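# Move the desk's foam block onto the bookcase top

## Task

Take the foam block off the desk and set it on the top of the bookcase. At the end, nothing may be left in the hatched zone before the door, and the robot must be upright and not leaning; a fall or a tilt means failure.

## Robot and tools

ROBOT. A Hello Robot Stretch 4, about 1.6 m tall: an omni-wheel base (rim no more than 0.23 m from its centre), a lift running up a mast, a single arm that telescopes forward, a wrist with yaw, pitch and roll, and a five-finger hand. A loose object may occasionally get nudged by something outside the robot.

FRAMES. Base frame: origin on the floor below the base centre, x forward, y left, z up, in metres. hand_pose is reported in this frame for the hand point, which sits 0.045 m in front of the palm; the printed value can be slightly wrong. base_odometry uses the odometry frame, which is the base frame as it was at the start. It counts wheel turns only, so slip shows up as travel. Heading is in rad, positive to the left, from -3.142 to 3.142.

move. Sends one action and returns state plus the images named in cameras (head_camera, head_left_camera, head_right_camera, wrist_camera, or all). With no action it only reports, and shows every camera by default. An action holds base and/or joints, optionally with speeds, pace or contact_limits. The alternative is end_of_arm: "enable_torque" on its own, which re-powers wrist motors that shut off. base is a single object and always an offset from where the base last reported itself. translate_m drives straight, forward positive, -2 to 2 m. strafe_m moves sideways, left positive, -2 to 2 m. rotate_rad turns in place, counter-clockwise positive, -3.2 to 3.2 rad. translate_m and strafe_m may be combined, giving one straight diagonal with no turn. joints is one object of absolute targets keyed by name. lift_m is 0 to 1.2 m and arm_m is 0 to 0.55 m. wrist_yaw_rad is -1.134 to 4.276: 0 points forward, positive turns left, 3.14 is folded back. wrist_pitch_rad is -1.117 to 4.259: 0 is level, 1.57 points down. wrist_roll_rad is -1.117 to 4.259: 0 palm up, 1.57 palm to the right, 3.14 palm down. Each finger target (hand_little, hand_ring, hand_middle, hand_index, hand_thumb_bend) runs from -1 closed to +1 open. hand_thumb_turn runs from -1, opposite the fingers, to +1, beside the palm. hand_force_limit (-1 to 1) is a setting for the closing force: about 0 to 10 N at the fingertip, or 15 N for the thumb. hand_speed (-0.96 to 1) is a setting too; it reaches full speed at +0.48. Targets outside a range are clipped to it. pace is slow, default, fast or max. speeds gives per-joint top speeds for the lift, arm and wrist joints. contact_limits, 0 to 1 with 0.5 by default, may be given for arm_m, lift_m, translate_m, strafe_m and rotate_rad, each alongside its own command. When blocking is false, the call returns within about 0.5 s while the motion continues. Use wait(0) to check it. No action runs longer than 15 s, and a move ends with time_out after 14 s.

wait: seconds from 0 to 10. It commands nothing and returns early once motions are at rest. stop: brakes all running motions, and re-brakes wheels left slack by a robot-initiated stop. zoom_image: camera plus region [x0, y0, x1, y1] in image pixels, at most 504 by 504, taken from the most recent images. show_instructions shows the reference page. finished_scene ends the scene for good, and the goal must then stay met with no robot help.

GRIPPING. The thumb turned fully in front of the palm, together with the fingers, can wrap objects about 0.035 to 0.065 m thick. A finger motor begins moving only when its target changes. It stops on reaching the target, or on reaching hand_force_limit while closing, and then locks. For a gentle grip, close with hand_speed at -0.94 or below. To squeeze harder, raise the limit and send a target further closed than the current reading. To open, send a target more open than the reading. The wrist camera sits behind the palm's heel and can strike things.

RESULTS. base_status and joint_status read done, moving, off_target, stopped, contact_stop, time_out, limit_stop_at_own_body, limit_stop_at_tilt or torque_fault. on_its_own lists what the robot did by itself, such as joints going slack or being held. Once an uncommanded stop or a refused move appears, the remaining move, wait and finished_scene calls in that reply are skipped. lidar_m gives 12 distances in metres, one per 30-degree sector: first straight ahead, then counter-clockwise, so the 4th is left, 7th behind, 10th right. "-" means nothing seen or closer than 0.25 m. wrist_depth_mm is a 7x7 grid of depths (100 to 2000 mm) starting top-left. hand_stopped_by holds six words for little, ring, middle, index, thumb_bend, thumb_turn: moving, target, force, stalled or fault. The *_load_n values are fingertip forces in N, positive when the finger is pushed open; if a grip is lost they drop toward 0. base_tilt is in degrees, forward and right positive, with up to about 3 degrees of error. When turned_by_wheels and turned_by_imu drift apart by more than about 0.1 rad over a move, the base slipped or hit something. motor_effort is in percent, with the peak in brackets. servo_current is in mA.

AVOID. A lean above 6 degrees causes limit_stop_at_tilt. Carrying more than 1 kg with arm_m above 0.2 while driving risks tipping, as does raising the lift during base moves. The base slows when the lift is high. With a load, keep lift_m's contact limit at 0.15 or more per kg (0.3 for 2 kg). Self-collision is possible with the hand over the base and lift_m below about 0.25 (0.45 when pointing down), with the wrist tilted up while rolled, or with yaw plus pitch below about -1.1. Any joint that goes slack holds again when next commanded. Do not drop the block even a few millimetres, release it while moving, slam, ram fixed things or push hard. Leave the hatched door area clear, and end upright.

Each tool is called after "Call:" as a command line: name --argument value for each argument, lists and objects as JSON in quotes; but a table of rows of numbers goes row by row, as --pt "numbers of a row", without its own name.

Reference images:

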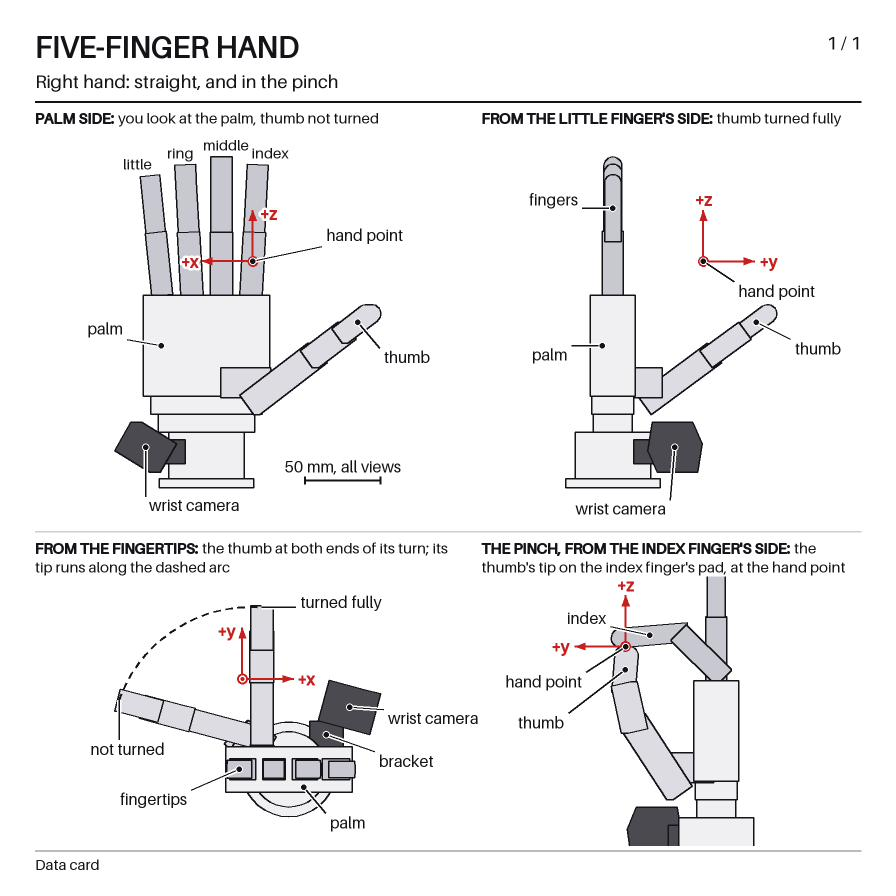

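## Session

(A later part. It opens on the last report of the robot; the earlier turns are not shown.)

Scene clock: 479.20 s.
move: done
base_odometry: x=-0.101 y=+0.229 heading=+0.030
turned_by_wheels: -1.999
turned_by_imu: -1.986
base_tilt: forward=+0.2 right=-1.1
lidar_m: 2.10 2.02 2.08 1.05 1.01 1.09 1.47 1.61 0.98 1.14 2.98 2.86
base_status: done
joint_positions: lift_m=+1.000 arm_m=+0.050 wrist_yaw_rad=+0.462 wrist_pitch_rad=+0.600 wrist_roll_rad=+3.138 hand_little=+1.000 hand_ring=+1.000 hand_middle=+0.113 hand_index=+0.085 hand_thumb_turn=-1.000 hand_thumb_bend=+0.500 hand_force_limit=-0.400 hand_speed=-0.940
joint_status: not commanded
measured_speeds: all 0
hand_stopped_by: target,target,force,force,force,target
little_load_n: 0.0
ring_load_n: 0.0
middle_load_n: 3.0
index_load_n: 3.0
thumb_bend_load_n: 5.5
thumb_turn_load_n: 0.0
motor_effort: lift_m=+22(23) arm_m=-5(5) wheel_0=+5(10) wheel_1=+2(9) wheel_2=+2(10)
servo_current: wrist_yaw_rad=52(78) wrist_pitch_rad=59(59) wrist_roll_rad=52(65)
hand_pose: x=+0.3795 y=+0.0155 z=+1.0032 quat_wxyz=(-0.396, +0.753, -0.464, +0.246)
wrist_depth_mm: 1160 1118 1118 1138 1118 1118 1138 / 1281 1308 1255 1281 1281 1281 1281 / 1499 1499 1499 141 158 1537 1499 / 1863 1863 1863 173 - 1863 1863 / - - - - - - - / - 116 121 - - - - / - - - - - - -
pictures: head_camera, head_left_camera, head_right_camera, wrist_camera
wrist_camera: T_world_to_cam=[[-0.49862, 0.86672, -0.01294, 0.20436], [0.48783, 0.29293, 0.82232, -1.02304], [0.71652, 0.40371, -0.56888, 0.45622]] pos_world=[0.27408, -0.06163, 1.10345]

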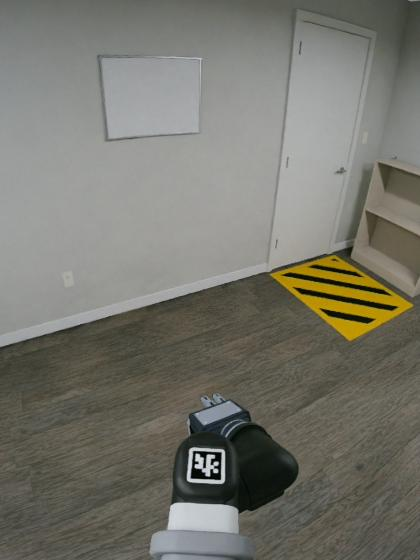

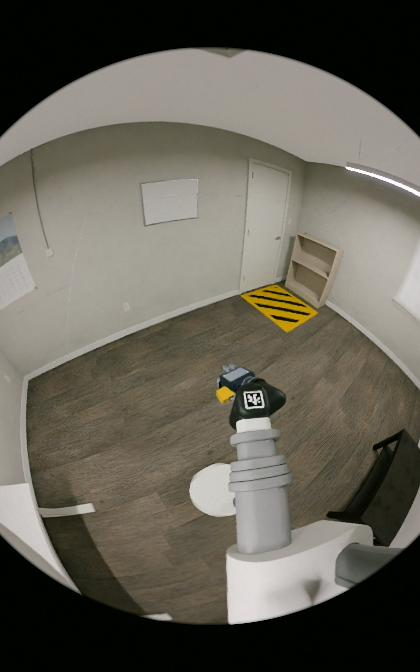

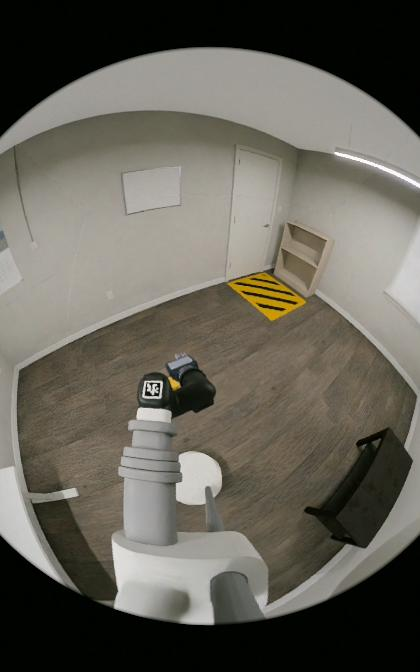

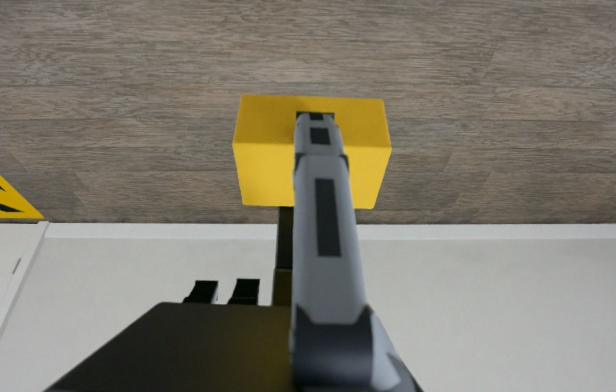

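Call:
move --base '{"translate_m": 1.6, "strafe_m": -1.75}' --cameras '["all"]'

Scene clock: 503.93 s.
move: done
base_odometry: x=+1.550 y=-1.473 heading=+0.030
turned_by_wheels: +0.000
turned_by_imu: -0.004
base_tilt: forward=+0.2 right=-1.1
lidar_m: 0.68 1.45 1.56 2.16 3.33 1.94 1.59 2.09 1.00 0.76 0.72 0.75
base_status: done
joint_positions: lift_m=+1.000 arm_m=+0.050 wrist_yaw_rad=+0.462 wrist_pitch_rad=+0.600 wrist_roll_rad=+3.138 hand_little=+1.000 hand_ring=+1.000 hand_middle=+0.113 hand_index=+0.085 hand_thumb_turn=-1.000 hand_thumb_bend=+0.500 hand_force_limit=-0.400 hand_speed=-0.940
joint_status: not commanded
measured_speeds: all 0
hand_stopped_by: target,target,force,force,force,target
little_load_n: 0.0
ring_load_n: 0.0
middle_load_n: 2.5
index_load_n: 3.0
thumb_bend_load_n: 5.5
thumb_turn_load_n: 0.0
motor_effort: lift_m=+22(23) arm_m=-5(5) wheel_0=+4(14) wheel_1=-2(6) wheel_2=-2(11)
servo_current: wrist_yaw_rad=46(78) wrist_pitch_rad=39(65) wrist_roll_rad=33(72)
hand_pose: x=+0.3794 y=+0.0155 z=+1.0032 quat_wxyz=(-0.396, +0.753, -0.464, +0.246)
wrist_depth_mm: 647 647 1060 1118 1138 1118 1138 / 554 554 654 1255 1255 1308 1281 / 488 496 699 141 158 1537 1537 / 430 452 878 167 - - - / 389 991 1118 - - - - / 353 368 121 - - - - / 329 - - - - - -
pictures: head_camera, head_left_camera, head_right_camera, wrist_camera
wrist_camera: T_world_to_cam=[[-0.49862, 0.86672, -0.01294, 0.20436], [0.48783, 0.29293, 0.82232, -1.02304], [0.71652, 0.40371, -0.56888, 0.45622]] pos_world=[0.27408, -0.06163, 1.10345]

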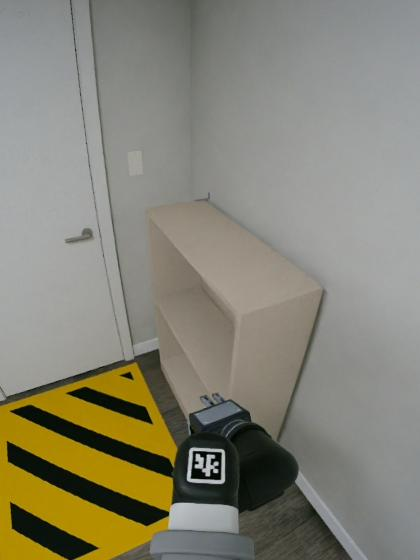

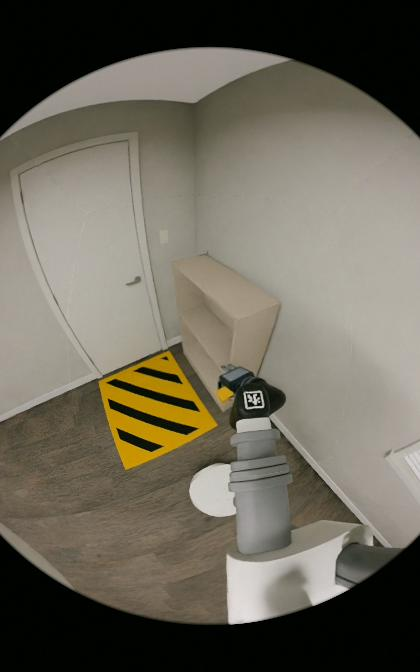

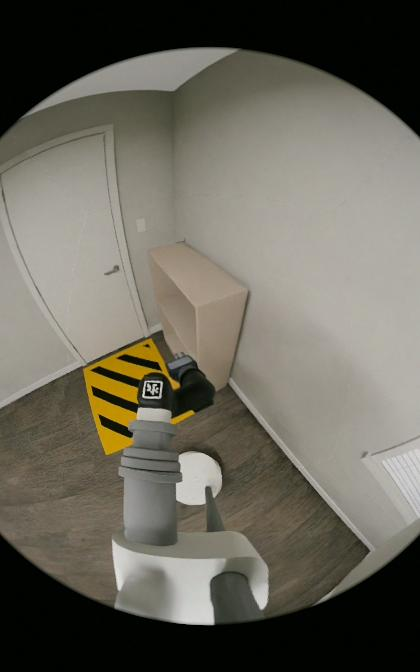

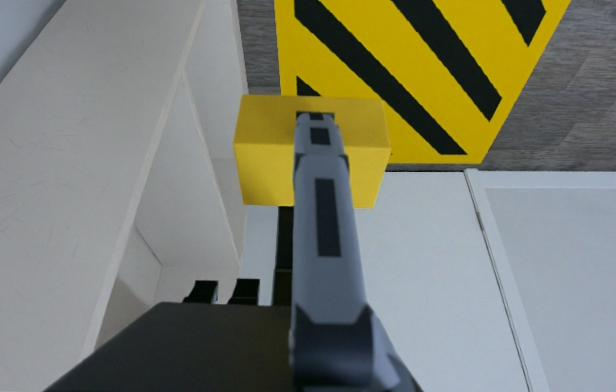

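Call:
move --joints '{"lift_m": 1.17}'

Call:
move --base '{"translate_m": 0.15, "strafe_m": -0.109}'

Call:
move --joints '{"arm_m": 0.35}' --cameras '["head_camera", "wrist_camera", "head_right_camera"]'

Scene clock: 579.50 s.
move: done
base_odometry: x=+1.550 y=-1.473 heading=+0.030
turned_by_wheels: +0.000
turned_by_imu: +0.000
base_tilt: forward=+0.2 right=-1.0
lidar_m: 0.68 1.46 1.56 2.17 3.33 1.94 1.58 2.09 1.01 0.76 0.70 0.72
base_status: not commanded
joint_positions: lift_m=+1.170 arm_m=+0.050 wrist_yaw_rad=+0.462 wrist_pitch_rad=+0.600 wrist_roll_rad=+3.138 hand_little=+1.000 hand_ring=+1.000 hand_middle=+0.113 hand_index=+0.085 hand_thumb_turn=-1.000 hand_thumb_bend=+0.500 hand_force_limit=-0.400 hand_speed=-0.940
joint_status: all done
measured_speeds: all 0
hand_stopped_by: target,target,force,force,force,target
little_load_n: 0.0
ring_load_n: 0.0
middle_load_n: 3.0
index_load_n: 3.0
thumb_bend_load_n: 5.5
thumb_turn_load_n: 0.0
motor_effort: lift_m=+23(27) arm_m=-5(5) wheel_0=+4(4) wheel_1=-2(2) wheel_2=-2(2)
servo_current: wrist_yaw_rad=33(65) wrist_pitch_rad=46(59) wrist_roll_rad=59(59)
hand_pose: x=+0.3794 y=+0.0155 z=+1.1731 quat_wxyz=(-0.396, +0.753, -0.464, +0.246)
wrist_depth_mm: 640 647 1138 1308 1308 1308 1308 / 549 554 842 1464 1464 1464 1464 / 484 500 931 141 154 1708 1708 / 433 442 1160 166 - - - / 455 480 - - - - - / 634 585 122 - - - - / 707 - - - - - -
pictures: none

Scene clock: 581.43 s.
move: done
base_odometry: x=+1.703 y=-1.577 heading=+0.030
turned_by_wheels: +0.000
turned_by_imu: -0.001
base_tilt: forward=+0.2 right=-1.1
lidar_m: 0.52 0.93 1.50 2.05 3.49 2.01 1.72 2.17 0.75 0.58 0.54 0.56
base_status: done
joint_positions: lift_m=+1.170 arm_m=+0.050 wrist_yaw_rad=+0.462 wrist_pitch_rad=+0.600 wrist_roll_rad=+3.138 hand_little=+1.000 hand_ring=+1.000 hand_middle=+0.113 hand_index=+0.085 hand_thumb_turn=-1.000 hand_thumb_bend=+0.500 hand_force_limit=-0.400 hand_speed=-0.940
joint_status: not commanded
measured_speeds: all 0
hand_stopped_by: target,target,force,force,force,target
little_load_n: 0.0
ring_load_n: 0.0
middle_load_n: 3.0
index_load_n: 3.0
thumb_bend_load_n: 5.5
thumb_turn_load_n: 0.5
motor_effort: lift_m=+23(23) arm_m=-4(5) wheel_0=+2(13) wheel_1=-2(6) wheel_2=-2(12)
servo_current: wrist_yaw_rad=59(65) wrist_pitch_rad=39(59) wrist_roll_rad=33(65)
hand_pose: x=+0.3794 y=+0.0155 z=+1.1732 quat_wxyz=(-0.396, +0.753, -0.464, +0.246)
wrist_depth_mm: 488 512 517 1255 1281 1281 1308 / 449 439 442 1397 1464 1499 1499 / 384 384 379 141 154 1708 1661 / 357 359 362 173 - - - / 469 452 452 407 - - - / 512 580 122 - - - - / 484 - - - - - -
pictures: none

Scene clock: 583.43 s.
move: done
base_odometry: x=+1.703 y=-1.577 heading=+0.030
turned_by_wheels: +0.000
turned_by_imu: +0.000
base_tilt: forward=+0.2 right=-1.1
lidar_m: 0.52 0.92 1.50 2.04 3.51 2.03 1.73 2.17 0.77 0.57 0.53 0.58
base_status: not commanded
joint_positions: lift_m=+1.170 arm_m=+0.350 wrist_yaw_rad=+0.462 wrist_pitch_rad=+0.600 wrist_roll_rad=+3.138 hand_little=+1.000 hand_ring=+1.000 hand_middle=+0.113 hand_index=+0.085 hand_thumb_turn=-1.000 hand_thumb_bend=+0.500 hand_force_limit=-0.400 hand_speed=-0.940
joint_status: all done
measured_speeds: all 0
hand_stopped_by: target,target,force,force,force,target
little_load_n: 0.0
ring_load_n: 0.0
middle_load_n: 3.0
index_load_n: 2.5
thumb_bend_load_n: 5.5
thumb_turn_load_n: 0.0
motor_effort: lift_m=+23(23) arm_m=+5(8) wheel_0=+2(2) wheel_1=-3(4) wheel_2=-2(2)
servo_current: wrist_yaw_rad=59(72) wrist_pitch_rad=59(59) wrist_roll_rad=59(65)
hand_pose: x=+0.6792 y=+0.0155 z=+1.1732 quat_wxyz=(-0.396, +0.753, -0.464, +0.246)
wrist_depth_mm: 218 213 213 214 214 219 1308 / 268 246 239 239 239 1397 1499 / 300 290 281 141 271 - - / 300 368 351 174 - - - / 300 430 449 402 - - - / 317 402 122 - - - - / 298 - - - - - -
pictures: head_camera, head_right_camera, wrist_camera
wrist_camera: T_world_to_cam=[[-0.49862, 0.86672, -0.01294, 0.35604], [0.48783, 0.29293, 0.82232, -1.30901], [0.71652, 0.40371, -0.56888, 0.33806]] pos_world=[0.57388, -0.06163, 1.27335]

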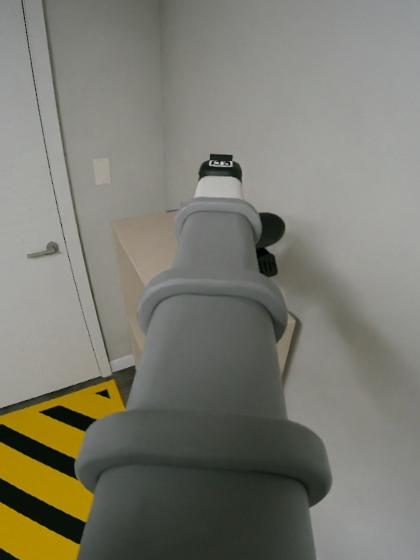

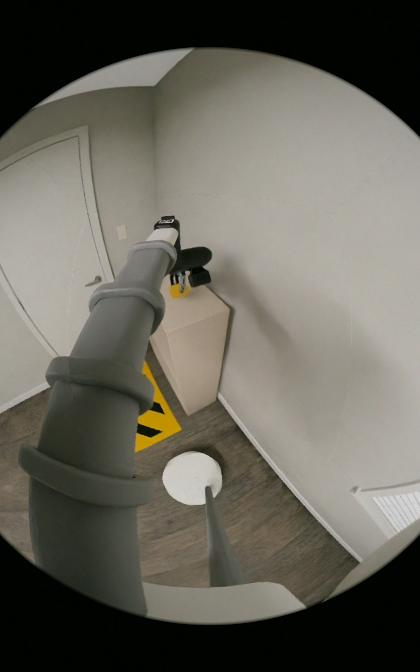

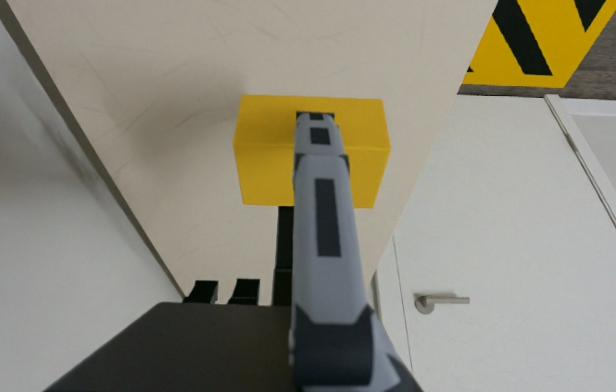

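Call:
move --joints '{"arm_m": 0.45}'

Call:
move --joints '{"lift_m": 1.13}' --pace "slow" --contact_limits '{"lift_m": 0.2}' --cameras '["head_right_camera", "wrist_camera"]'

Scene clock: 600.90 s.
move: done
base_odometry: x=+1.703 y=-1.577 heading=+0.030
turned_by_wheels: +0.000
turned_by_imu: +0.000
base_tilt: forward=+0.2 right=-1.1
lidar_m: 0.52 0.95 1.50 2.03 3.52 2.00 1.72 2.16 0.77 0.57 0.54 0.58
base_status: not commanded
joint_positions: lift_m=+1.170 arm_m=+0.450 wrist_yaw_rad=+0.462 wrist_pitch_rad=+0.600 wrist_roll_rad=+3.138 hand_little=+1.000 hand_ring=+1.000 hand_middle=+0.113 hand_index=+0.085 hand_thumb_turn=-1.000 hand_thumb_bend=+0.500 hand_force_limit=-0.400 hand_speed=-0.940
joint_status: all done
measured_speeds: all 0
hand_stopped_by: target,target,force,force,force,target
little_load_n: 0.0
ring_load_n: 0.0
middle_load_n: 3.0
index_load_n: 3.0
thumb_bend_load_n: 5.5
thumb_turn_load_n: 0.0
motor_effort: lift_m=+23(23) arm_m=+5(8) wheel_0=+2(2) wheel_1=-3(3) wheel_2=-2(2)
servo_current: wrist_yaw_rad=59(85) wrist_pitch_rad=33(59) wrist_roll_rad=46(59)
hand_pose: x=+0.7792 y=+0.0155 z=+1.1732 quat_wxyz=(-0.396, +0.753, -0.464, +0.246)
wrist_depth_mm: 236 218 214 214 213 213 212 / 239 262 239 239 239 246 1430 / 240 306 281 141 271 279 - / 242 355 353 173 351 - - / 230 355 473 404 - - - / 242 307 122 - - - - / 229 - - - - - -
pictures: none

Scene clock: 602.07 s.
move: done
base_odometry: x=+1.703 y=-1.577 heading=+0.030
turned_by_wheels: +0.000
turned_by_imu: +0.000
base_tilt: forward=+0.1 right=-1.1
lidar_m: 0.53 0.92 1.50 2.04 3.50 2.03 1.75 2.17 0.75 0.58 0.53 0.56
base_status: not commanded
joint_positions: lift_m=+1.130 arm_m=+0.450 wrist_yaw_rad=+0.462 wrist_pitch_rad=+0.600 wrist_roll_rad=+3.138 hand_little=+1.000 hand_ring=+1.000 hand_middle=+0.113 hand_index=+0.085 hand_thumb_turn=-1.000 hand_thumb_bend=+0.500 hand_force_limit=-0.400 hand_speed=-0.940
joint_status: all done
measured_speeds: all 0
hand_stopped_by: target,target,force,force,force,target
little_load_n: 0.0
ring_load_n: 0.0
middle_load_n: 3.0
index_load_n: 3.0
thumb_bend_load_n: 5.5
thumb_turn_load_n: 0.0
motor_effort: lift_m=+17(22) arm_m=+5(5) wheel_0=+2(2) wheel_1=-3(3) wheel_2=-2(2)
servo_current: wrist_yaw_rad=59(65) wrist_pitch_rad=33(59) wrist_roll_rad=46(72)
contact_limits: lift_m 0.2
hand_pose: x=+0.7792 y=+0.0155 z=+1.1337 quat_wxyz=(-0.396, +0.753, -0.464, +0.246)
wrist_depth_mm: 204 177 173 173 173 176 - / 238 199 194 194 199 198 198 / 240 243 227 141 158 234 - / 242 307 285 173 285 285 - / 230 355 362 325 - - - / 241 309 122 - - - - / 229 - - - - - -
wrist_camera: T_world_to_cam=[[-0.49862, 0.86672, -0.01294, 0.4054], [0.48783, 0.29293, 0.82232, -1.32531], [0.71652, 0.40371, -0.56888, 0.24394]] pos_world=[0.67388, -0.06163, 1.23385]

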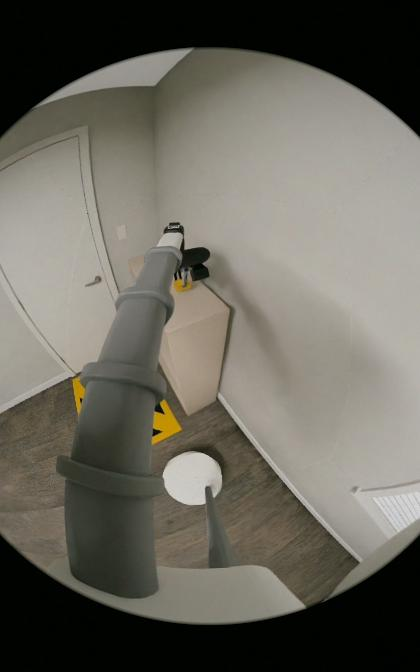

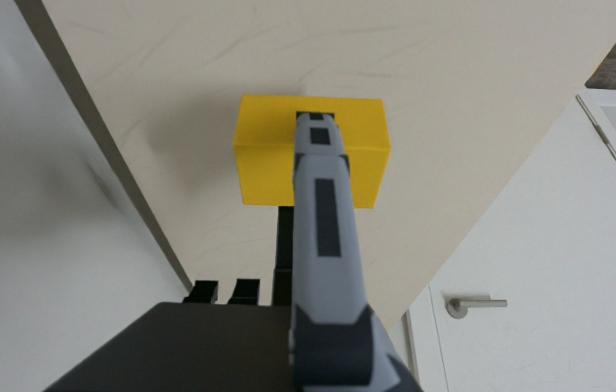

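Call:
move --joints '{"lift_m": 1.108}' --pace "slow" --contact_limits '{"lift_m": 0.1}' --cameras '["head_right_camera", "wrist_camera"]'

Call:
zoom_image --camera "wrist_camera" --region '[180, 60, 440, 230]'

Scene clock: 619.20 s.
move: done
base_odometry: x=+1.703 y=-1.577 heading=+0.030
turned_by_wheels: +0.000
turned_by_imu: +0.000
base_tilt: forward=+0.2 right=-1.1
lidar_m: 0.54 0.93 1.48 2.04 3.51 2.01 1.75 2.17 0.74 0.57 0.52 0.58
base_status: not commanded
joint_positions: lift_m=+1.108 arm_m=+0.450 wrist_yaw_rad=+0.462 wrist_pitch_rad=+0.600 wrist_roll_rad=+3.138 hand_little=+1.000 hand_ring=+1.000 hand_middle=+0.113 hand_index=+0.085 hand_thumb_turn=-1.000 hand_thumb_bend=+0.500 hand_force_limit=-0.400 hand_speed=-0.940
joint_status: all done
measured_speeds: all 0
hand_stopped_by: target,target,force,force,force,target
little_load_n: 0.0
ring_load_n: 0.0
middle_load_n: 2.5
index_load_n: 3.0
thumb_bend_load_n: 5.5
thumb_turn_load_n: 0.0
motor_effort: lift_m=+17(19) arm_m=+5(5) wheel_0=+2(2) wheel_1=-3(3) wheel_2=-2(2)
servo_current: wrist_yaw_rad=33(72) wrist_pitch_rad=59(65) wrist_roll_rad=46(59)
contact_limits: lift_m 0.1
hand_pose: x=+0.7792 y=+0.0155 z=+1.1117 quat_wxyz=(-0.396, +0.753, -0.464, +0.246)
wrist_depth_mm: 153 150 150 150 150 150 - / 183 173 168 168 173 173 171 / 229 204 197 141 190 204 203 / 242 258 247 173 236 246 - / 229 329 314 283 - 297 - / 241 309 122 - - - - / 229 - - - - - -
wrist_camera: T_world_to_cam=[[-0.49862, 0.86672, -0.01294, 0.40511], [0.48783, 0.29293, 0.82232, -1.30722], [0.71652, 0.40371, -0.56888, 0.23143]] pos_world=[0.67388, -0.06163, 1.21185]

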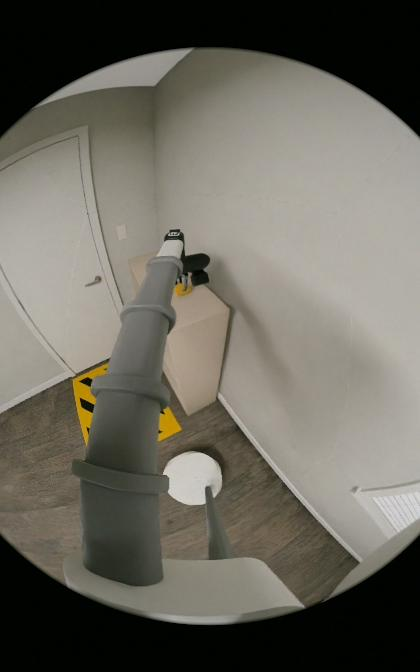

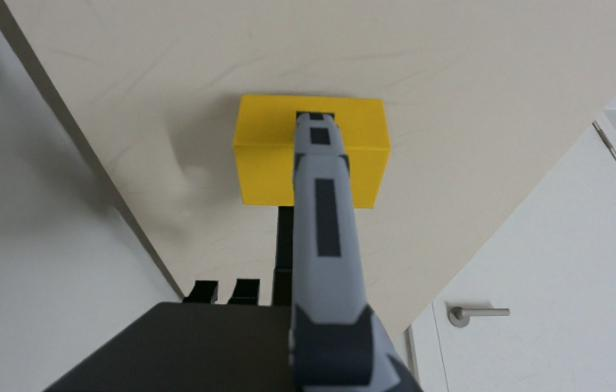

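Scaled by 1.938.

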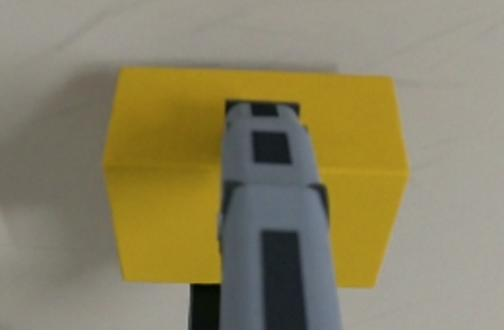

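Call:
move --joints '{"lift_m": 1.101}' --pace "slow" --contact_limits '{"lift_m": 0.0}' --cameras '["wrist_camera"]'

Call:
zoom_image --camera "wrist_camera" --region '[200, 60, 420, 130]'

Scene clock: 641.97 s.
move: done
base_odometry: x=+1.703 y=-1.577 heading=+0.030
turned_by_wheels: +0.000
turned_by_imu: +0.000
base_tilt: forward=+0.2 right=-1.1
lidar_m: 0.52 0.95 1.50 2.04 3.51 2.00 1.76 2.17 0.76 0.57 0.54 0.57
base_status: not commanded
joint_positions: lift_m=+1.101 arm_m=+0.450 wrist_yaw_rad=+0.462 wrist_pitch_rad=+0.600 wrist_roll_rad=+3.138 hand_little=+1.000 hand_ring=+1.000 hand_middle=+0.113 hand_index=+0.085 hand_thumb_turn=-1.000 hand_thumb_bend=+0.500 hand_force_limit=-0.400 hand_speed=-0.940
joint_status: all done
measured_speeds: all 0
hand_stopped_by: target,target,force,force,force,target
little_load_n: 0.0
ring_load_n: 0.0
middle_load_n: 3.0
index_load_n: 2.5
thumb_bend_load_n: 5.5
thumb_turn_load_n: 0.0
motor_effort: lift_m=+16(17) arm_m=+5(5) wheel_0=+2(2) wheel_1=-3(4) wheel_2=-2(2)
servo_current: wrist_yaw_rad=39(59) wrist_pitch_rad=46(59) wrist_roll_rad=33(65)
contact_limits: lift_m 0
hand_pose: x=+0.7792 y=+0.0155 z=+1.1047 quat_wxyz=(-0.396, +0.753, -0.464, +0.246)
wrist_depth_mm: 145 146 143 143 146 142 - / 169 164 165 161 164 164 163 / 229 193 187 141 181 193 193 / 242 246 236 173 226 235 - / 229 309 298 268 - 283 - / 241 307 130 - - - - / 229 - - - - - -
wrist_camera: T_world_to_cam=[[-0.49862, 0.86672, -0.01294, 0.40502], [0.48783, 0.29293, 0.82232, -1.30146], [0.71652, 0.40371, -0.56888, 0.22744]] pos_world=[0.67388, -0.06163, 1.20485]

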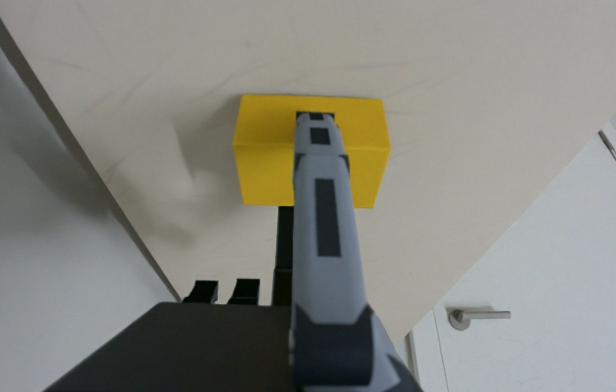

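Scaled by 2.291.

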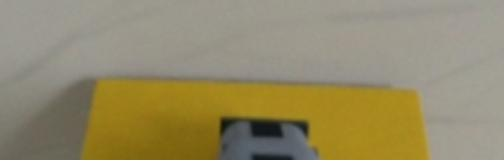

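Call:
move --joints '{"lift_m": 1.098}' --pace "slow" --contact_limits '{"lift_m": 0.0}' --cameras '["wrist_camera"]'

Call:
zoom_image --camera "wrist_camera" --region '[200, 60, 420, 130]'

Scene clock: 654.30 s.
move: done
base_odometry: x=+1.703 y=-1.577 heading=+0.030
turned_by_wheels: +0.000
turned_by_imu: +0.000
base_tilt: forward=+0.2 right=-1.1
lidar_m: 0.53 0.95 1.49 2.01 3.51 2.00 1.74 2.17 0.77 0.57 0.55 0.57
base_status: not commanded
joint_positions: lift_m=+1.098 arm_m=+0.450 wrist_yaw_rad=+0.462 wrist_pitch_rad=+0.600 wrist_roll_rad=+3.138 hand_little=+1.000 hand_ring=+1.000 hand_middle=+0.113 hand_index=+0.085 hand_thumb_turn=-1.000 hand_thumb_bend=+0.500 hand_force_limit=-0.400 hand_speed=-0.940
joint_status: all done
measured_speeds: all 0
hand_stopped_by: target,target,force,force,force,target
little_load_n: 0.0
ring_load_n: 0.0
middle_load_n: 2.5
index_load_n: 3.0
thumb_bend_load_n: 5.5
thumb_turn_load_n: 0.0
motor_effort: lift_m=+16(18) arm_m=+5(5) wheel_0=+2(2) wheel_1=-3(3) wheel_2=-2(2)
servo_current: wrist_yaw_rad=46(72) wrist_pitch_rad=46(52) wrist_roll_rad=39(52)
contact_limits: lift_m 0
hand_pose: x=+0.7792 y=+0.0155 z=+1.1017 quat_wxyz=(-0.396, +0.753, -0.464, +0.246)
wrist_depth_mm: 138 139 139 140 136 143 - / 165 160 161 160 161 161 - / 217 189 183 141 177 189 196 / 242 240 230 173 220 229 - / 229 309 293 264 - 277 - / 242 307 130 - - - - / 229 - - - - - -
wrist_camera: T_world_to_cam=[[-0.49862, 0.86672, -0.01294, 0.40498], [0.48783, 0.29293, 0.82232, -1.29899], [0.71652, 0.40371, -0.56888, 0.22574]] pos_world=[0.67388, -0.06163, 1.20185]

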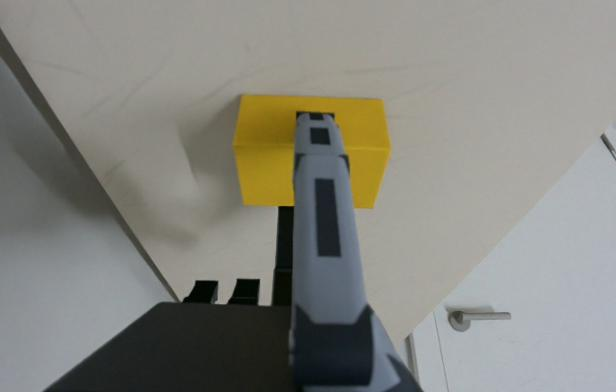

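Scaled by 2.291.

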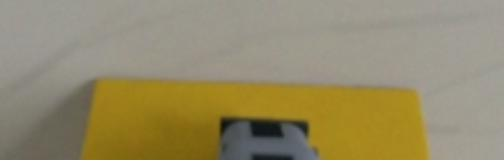

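Call:
move --joints '{"lift_m": 1.0965}' --pace "slow" --contact_limits '{"lift_m": 0.0}' --cameras '["wrist_camera"]'

Call:
zoom_image --camera "wrist_camera" --region '[200, 60, 420, 130]'

Scene clock: 663.37 s.
move: done
base_odometry: x=+1.703 y=-1.577 heading=+0.030
turned_by_wheels: +0.000
turned_by_imu: +0.000
base_tilt: forward=+0.1 right=-1.1
lidar_m: 0.54 0.91 1.50 2.05 3.52 2.01 1.74 2.16 0.76 0.58 0.54 0.58
base_status: not commanded
joint_positions: lift_m=+1.097 arm_m=+0.450 wrist_yaw_rad=+0.462 wrist_pitch_rad=+0.600 wrist_roll_rad=+3.138 hand_little=+1.000 hand_ring=+1.000 hand_middle=+0.113 hand_index=+0.085 hand_thumb_turn=-1.000 hand_thumb_bend=+0.500 hand_force_limit=-0.400 hand_speed=-0.940
joint_status: all done
measured_speeds: all 0
hand_stopped_by: target,target,force,force,force,target
little_load_n: 0.0
ring_load_n: 0.0
middle_load_n: 3.0
index_load_n: 3.0
thumb_bend_load_n: 5.0
thumb_turn_load_n: 0.0
motor_effort: lift_m=+16(18) arm_m=+5(5) wheel_0=+2(2) wheel_1=-2(3) wheel_2=-1(2)
servo_current: wrist_yaw_rad=39(65) wrist_pitch_rad=26(59) wrist_roll_rad=59(59)
contact_limits: lift_m 0
hand_pose: x=+0.7792 y=+0.0155 z=+1.1002 quat_wxyz=(-0.396, +0.753, -0.464, +0.246)
wrist_depth_mm: 138 142 138 139 135 141 - / 164 160 160 160 160 160 - / 217 188 182 141 176 188 194 / 241 238 229 173 220 229 - / 229 307 291 262 - 276 - / 242 307 130 - - - - / 229 - - - - - -
wrist_camera: T_world_to_cam=[[-0.49862, 0.86672, -0.01294, 0.40496], [0.48783, 0.29293, 0.82232, -1.29784], [0.71652, 0.40371, -0.56888, 0.22494]] pos_world=[0.67388, -0.06163, 1.20045]

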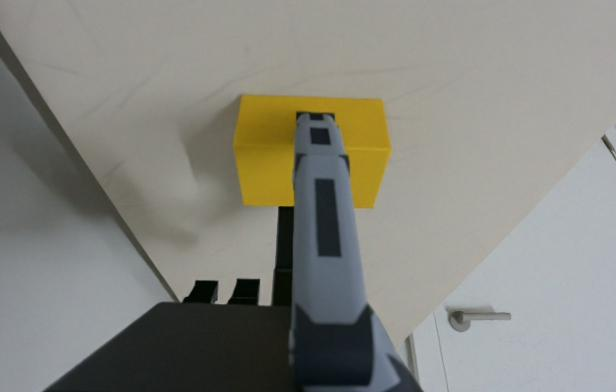

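Scaled by 2.291.

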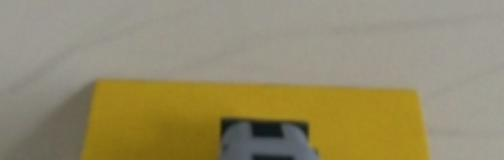

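Call:
move --joints '{"lift_m": 1.0955}' --pace "slow" --contact_limits '{"lift_m": 0.0}'

Call:
move --joints '{"hand_index": 0.5, "hand_middle": 0.5, "hand_thumb_bend": 0.75}' --cameras '["wrist_camera"]'

Scene clock: 680.60 s.
move: done
base_odometry: x=+1.703 y=-1.577 heading=+0.030
turned_by_wheels: +0.000
turned_by_imu: +0.000
base_tilt: forward=+0.2 right=-1.1
lidar_m: 0.54 0.92 1.50 2.05 3.52 2.00 1.73 2.18 0.75 0.57 0.53 0.58
base_status: not commanded
joint_positions: lift_m=+1.096 arm_m=+0.450 wrist_yaw_rad=+0.462 wrist_pitch_rad=+0.600 wrist_roll_rad=+3.138 hand_little=+1.000 hand_ring=+1.000 hand_middle=+0.113 hand_index=+0.085 hand_thumb_turn=-1.000 hand_thumb_bend=+0.500 hand_force_limit=-0.400 hand_speed=-0.940
joint_status: all done
measured_speeds: all 0
hand_stopped_by: target,target,force,force,force,target
little_load_n: 0.0
ring_load_n: 0.0
middle_load_n: 2.5
index_load_n: 3.0
thumb_bend_load_n: 4.5
thumb_turn_load_n: 0.0
motor_effort: lift_m=+15(17) arm_m=+5(5) wheel_0=+2(2) wheel_1=-3(3) wheel_2=-2(2)
servo_current: wrist_yaw_rad=39(65) wrist_pitch_rad=52(52) wrist_roll_rad=52(59)
contact_limits: lift_m 0
hand_pose: x=+0.7792 y=+0.0155 z=+1.0993 quat_wxyz=(-0.396, +0.753, -0.464, +0.246)
wrist_depth_mm: 137 141 138 138 135 141 - / 158 159 160 160 159 159 - / 217 187 181 141 175 187 194 / 242 239 229 173 218 229 - / 230 307 290 262 - 276 - / 242 307 130 - - - - / 229 - - - - - -
pictures: none

Scene clock: 683.97 s.
move: done
base_odometry: x=+1.703 y=-1.577 heading=+0.030
turned_by_wheels: +0.000
turned_by_imu: +0.000
base_tilt: forward=+0.2 right=-1.1
lidar_m: 0.53 0.93 1.48 2.08 3.50 1.99 1.74 2.16 0.74 0.56 0.52 0.55
base_status: not commanded
joint_positions: lift_m=+1.096 arm_m=+0.450 wrist_yaw_rad=+0.462 wrist_pitch_rad=+0.600 wrist_roll_rad=+3.138 hand_little=+1.000 hand_ring=+1.000 hand_middle=+0.500 hand_index=+0.500 hand_thumb_turn=-1.000 hand_thumb_bend=+0.750 hand_force_limit=-0.400 hand_speed=-0.940
joint_status: all done
measured_speeds: all 0
hand_stopped_by: target,target,target,target,target,target
little_load_n: 0.0
ring_load_n: 0.0
middle_load_n: 0.0
index_load_n: 0.0
thumb_bend_load_n: 0.0
thumb_turn_load_n: 0.0
motor_effort: lift_m=+16(16) arm_m=+5(5) wheel_0=+2(2) wheel_1=-3(4) wheel_2=-1(2)
servo_current: wrist_yaw_rad=33(65) wrist_pitch_rad=39(65) wrist_roll_rad=39(65)
contact_limits: lift_m 0
hand_pose: x=+0.7792 y=+0.0155 z=+1.0992 quat_wxyz=(-0.396, +0.753, -0.464, +0.246)
wrist_depth_mm: 139 137 137 141 137 140 - / 162 158 158 154 158 158 - / 216 185 180 147 180 186 186 / 240 236 226 171 226 226 216 / 229 304 287 202 - 287 - / 238 304 130 - - - - / 227 - - - - - -
wrist_camera: T_world_to_cam=[[-0.49862, 0.86672, -0.01294, 0.40495], [0.48783, 0.29293, 0.82232, -1.29702], [0.71652, 0.40371, -0.56888, 0.22437]] pos_world=[0.67388, -0.06163, 1.19945]

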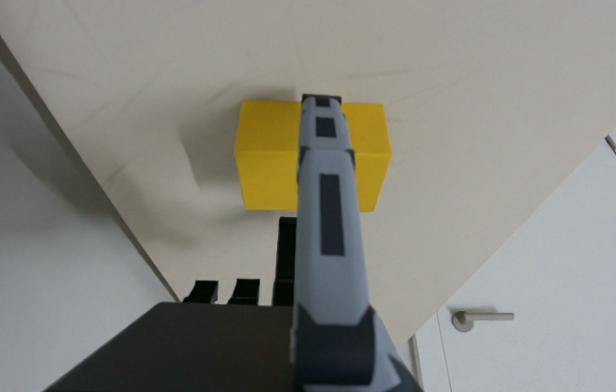

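Call:
move --joints '{"lift_m": 1.18}' --pace "slow" --cameras '["wrist_camera"]'

Call:
move --joints '{"arm_m": 0.05}' --cameras '["all"]'

Scene clock: 697.97 s.
move: done
base_odometry: x=+1.703 y=-1.577 heading=+0.030
turned_by_wheels: +0.000
turned_by_imu: +0.000
base_tilt: forward=+0.2 right=-1.2
lidar_m: 0.54 0.93 1.47 2.06 3.52 2.00 1.74 2.16 0.74 0.58 0.55 0.58
base_status: not commanded
joint_positions: lift_m=+1.180 arm_m=+0.450 wrist_yaw_rad=+0.462 wrist_pitch_rad=+0.600 wrist_roll_rad=+3.138 hand_little=+1.000 hand_ring=+1.000 hand_middle=+0.500 hand_index=+0.500 hand_thumb_turn=-1.000 hand_thumb_bend=+0.750 hand_force_limit=-0.400 hand_speed=-0.940
joint_status: all done
measured_speeds: all 0
hand_stopped_by: target,target,target,target,target,target
little_load_n: 0.0
ring_load_n: 0.0
middle_load_n: -0.5
index_load_n: 0.0
thumb_bend_load_n: 0.0
thumb_turn_load_n: 0.0
motor_effort: lift_m=+23(27) arm_m=+5(5) wheel_0=+2(2) wheel_1=-3(3) wheel_2=-2(2)
servo_current: wrist_yaw_rad=52(72) wrist_pitch_rad=46(59) wrist_roll_rad=59(65)
hand_pose: x=+0.7792 y=+0.0155 z=+1.1832 quat_wxyz=(-0.396, +0.753, -0.464, +0.246)
wrist_depth_mm: 235 229 224 202 219 229 228 / 237 282 258 214 258 257 1430 / 239 325 303 283 303 304 - / 240 349 370 368 370 - - / 229 353 496 202 - - - / 239 304 122 - - - - / 227 - - - - - -
wrist_camera: T_world_to_cam=[[-0.49862, 0.86672, -0.01294, 0.40604], [0.48783, 0.29293, 0.82232, -1.36601], [0.71652, 0.40371, -0.56888, 0.2721]] pos_world=[0.67388, -0.06163, 1.28335]

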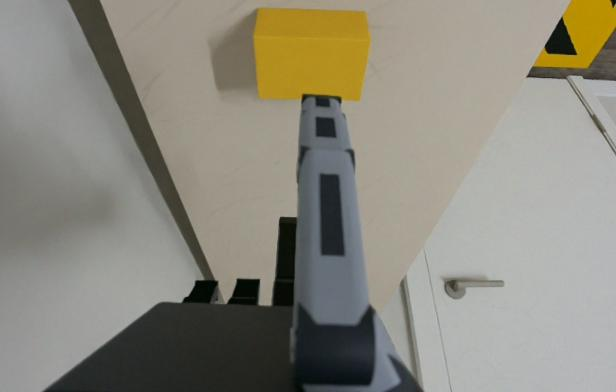

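Scene clock: 700.27 s.
move: done
base_odometry: x=+1.703 y=-1.577 heading=+0.030
turned_by_wheels: +0.000
turned_by_imu: +0.000
base_tilt: forward=+0.2 right=-1.1
lidar_m: 0.52 0.92 1.49 2.06 3.51 2.01 1.71 2.17 0.76 0.59 0.52 0.58
base_status: not commanded
joint_positions: lift_m=+1.180 arm_m=+0.050 wrist_yaw_rad=+0.462 wrist_pitch_rad=+0.600 wrist_roll_rad=+3.138 hand_little=+1.000 hand_ring=+1.000 hand_middle=+0.500 hand_index=+0.500 hand_thumb_turn=-1.000 hand_thumb_bend=+0.750 hand_force_limit=-0.400 hand_speed=-0.940
joint_status: all done
measured_speeds: all 0
hand_stopped_by: target,target,target,target,target,target
little_load_n: 0.0
ring_load_n: 0.0
middle_load_n: 0.0
index_load_n: 0.0
thumb_bend_load_n: 0.0
thumb_turn_load_n: 0.0
motor_effort: lift_m=+23(23) arm_m=-5(8) wheel_0=+2(2) wheel_1=-3(4) wheel_2=-2(2)
servo_current: wrist_yaw_rad=46(78) wrist_pitch_rad=33(65) wrist_roll_rad=39(72)
hand_pose: x=+0.3795 y=+0.0155 z=+1.1832 quat_wxyz=(-0.396, +0.753, -0.464, +0.246)
wrist_depth_mm: 488 512 512 1281 1308 1308 1308 / 455 439 439 1397 1499 1499 1499 / 384 384 387 116 - 1661 1708 / 373 373 373 - - - - / 473 473 469 202 - - - / 512 609 122 - - - - / 484 - - - - - -
pictures: head_camera, head_left_camera, head_right_camera, wrist_camera
wrist_camera: T_world_to_cam=[[-0.49862, 0.86672, -0.01294, 0.20669], [0.48783, 0.29293, 0.82232, -1.17098], [0.71652, 0.40371, -0.56888, 0.55856]] pos_world=[0.27408, -0.06163, 1.28335]

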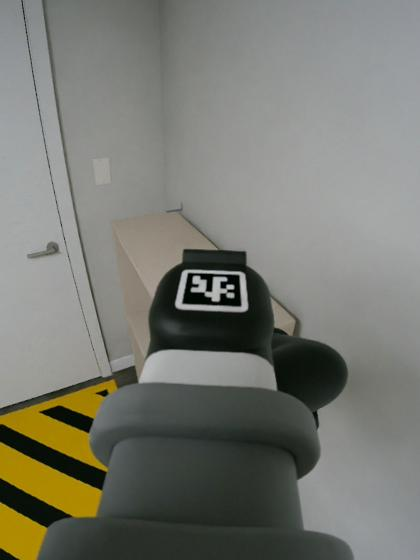

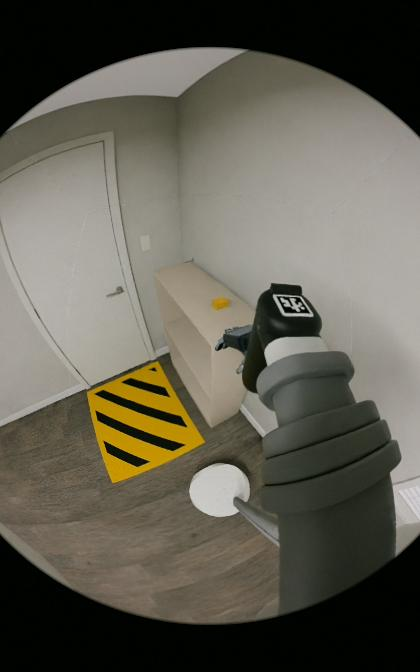

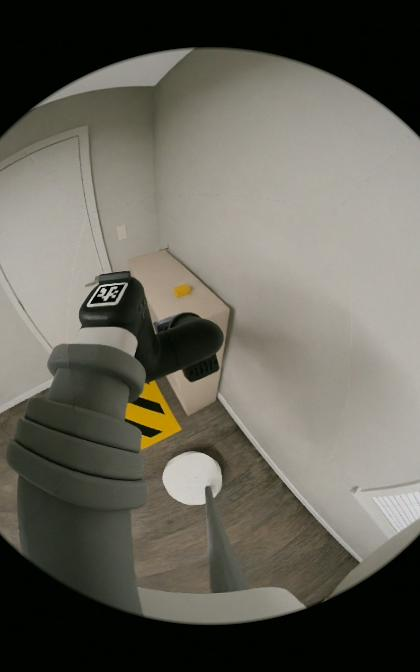

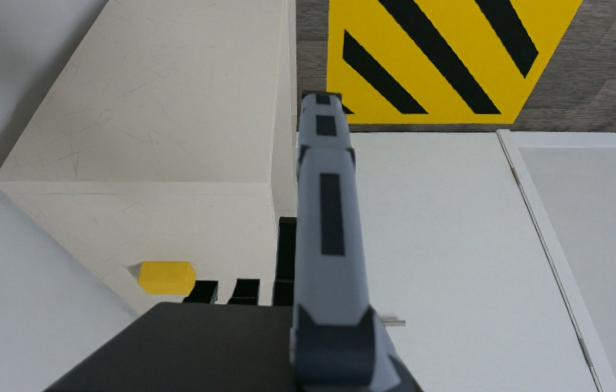

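Call:
move --base '{"translate_m": -0.6}' --joints '{"lift_m": 0.9}' --cameras '["head_left_camera", "head_right_camera"]'

Scene clock: 712.93 s.
move: done
base_odometry: x=+1.104 y=-1.595 heading=+0.029
turned_by_wheels: -0.001
turned_by_imu: +0.001
base_tilt: forward=+0.2 right=-1.1
lidar_m: 1.13 1.95 2.06 2.77 3.19 1.28 1.14 1.65 1.23 0.87 0.82 0.89
base_status: done
joint_positions: lift_m=+0.900 arm_m=+0.050 wrist_yaw_rad=+0.462 wrist_pitch_rad=+0.600 wrist_roll_rad=+3.138 hand_little=+1.000 hand_ring=+1.000 hand_middle=+0.500 hand_index=+0.500 hand_thumb_turn=-1.000 hand_thumb_bend=+0.750 hand_force_limit=-0.400 hand_speed=-0.940
joint_status: all done
measured_speeds: all 0
hand_stopped_by: target,target,target,target,target,target
little_load_n: 0.0
ring_load_n: 0.5
middle_load_n: 0.0
index_load_n: 0.0
thumb_bend_load_n: 0.0
thumb_turn_load_n: 0.0
motor_effort: lift_m=+17(20) arm_m=-5(5) wheel_0=-5(10) wheel_1=-2(8) wheel_2=+0(12)
servo_current: wrist_yaw_rad=52(78) wrist_pitch_rad=59(59) wrist_roll_rad=52(72)
hand_pose: x=+0.3794 y=+0.0155 z=+0.9036 quat_wxyz=(-0.396, +0.753, -0.464, +0.246)
wrist_depth_mm: 878 1042 1025 1042 1025 1025 1042 / 878 1160 1182 1138 1182 1160 1160 / 891 1078 1336 1308 1336 1397 1366 / 891 976 1618 1708 - 1661 1708 / 854 878 1921 202 - - - / 809 798 122 - - - - / 732 - - - - - -

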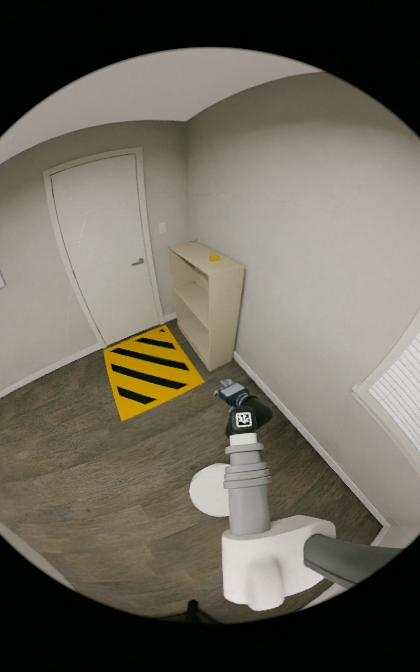

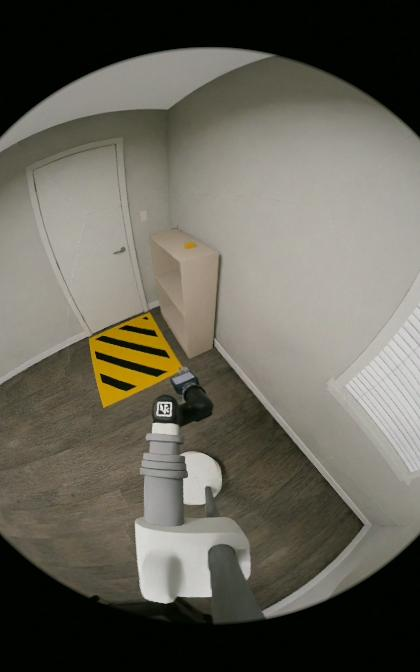

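Block rests on the bookcase, hatched area clear.

Call:
finished_scene

The scene is finished: the task was done.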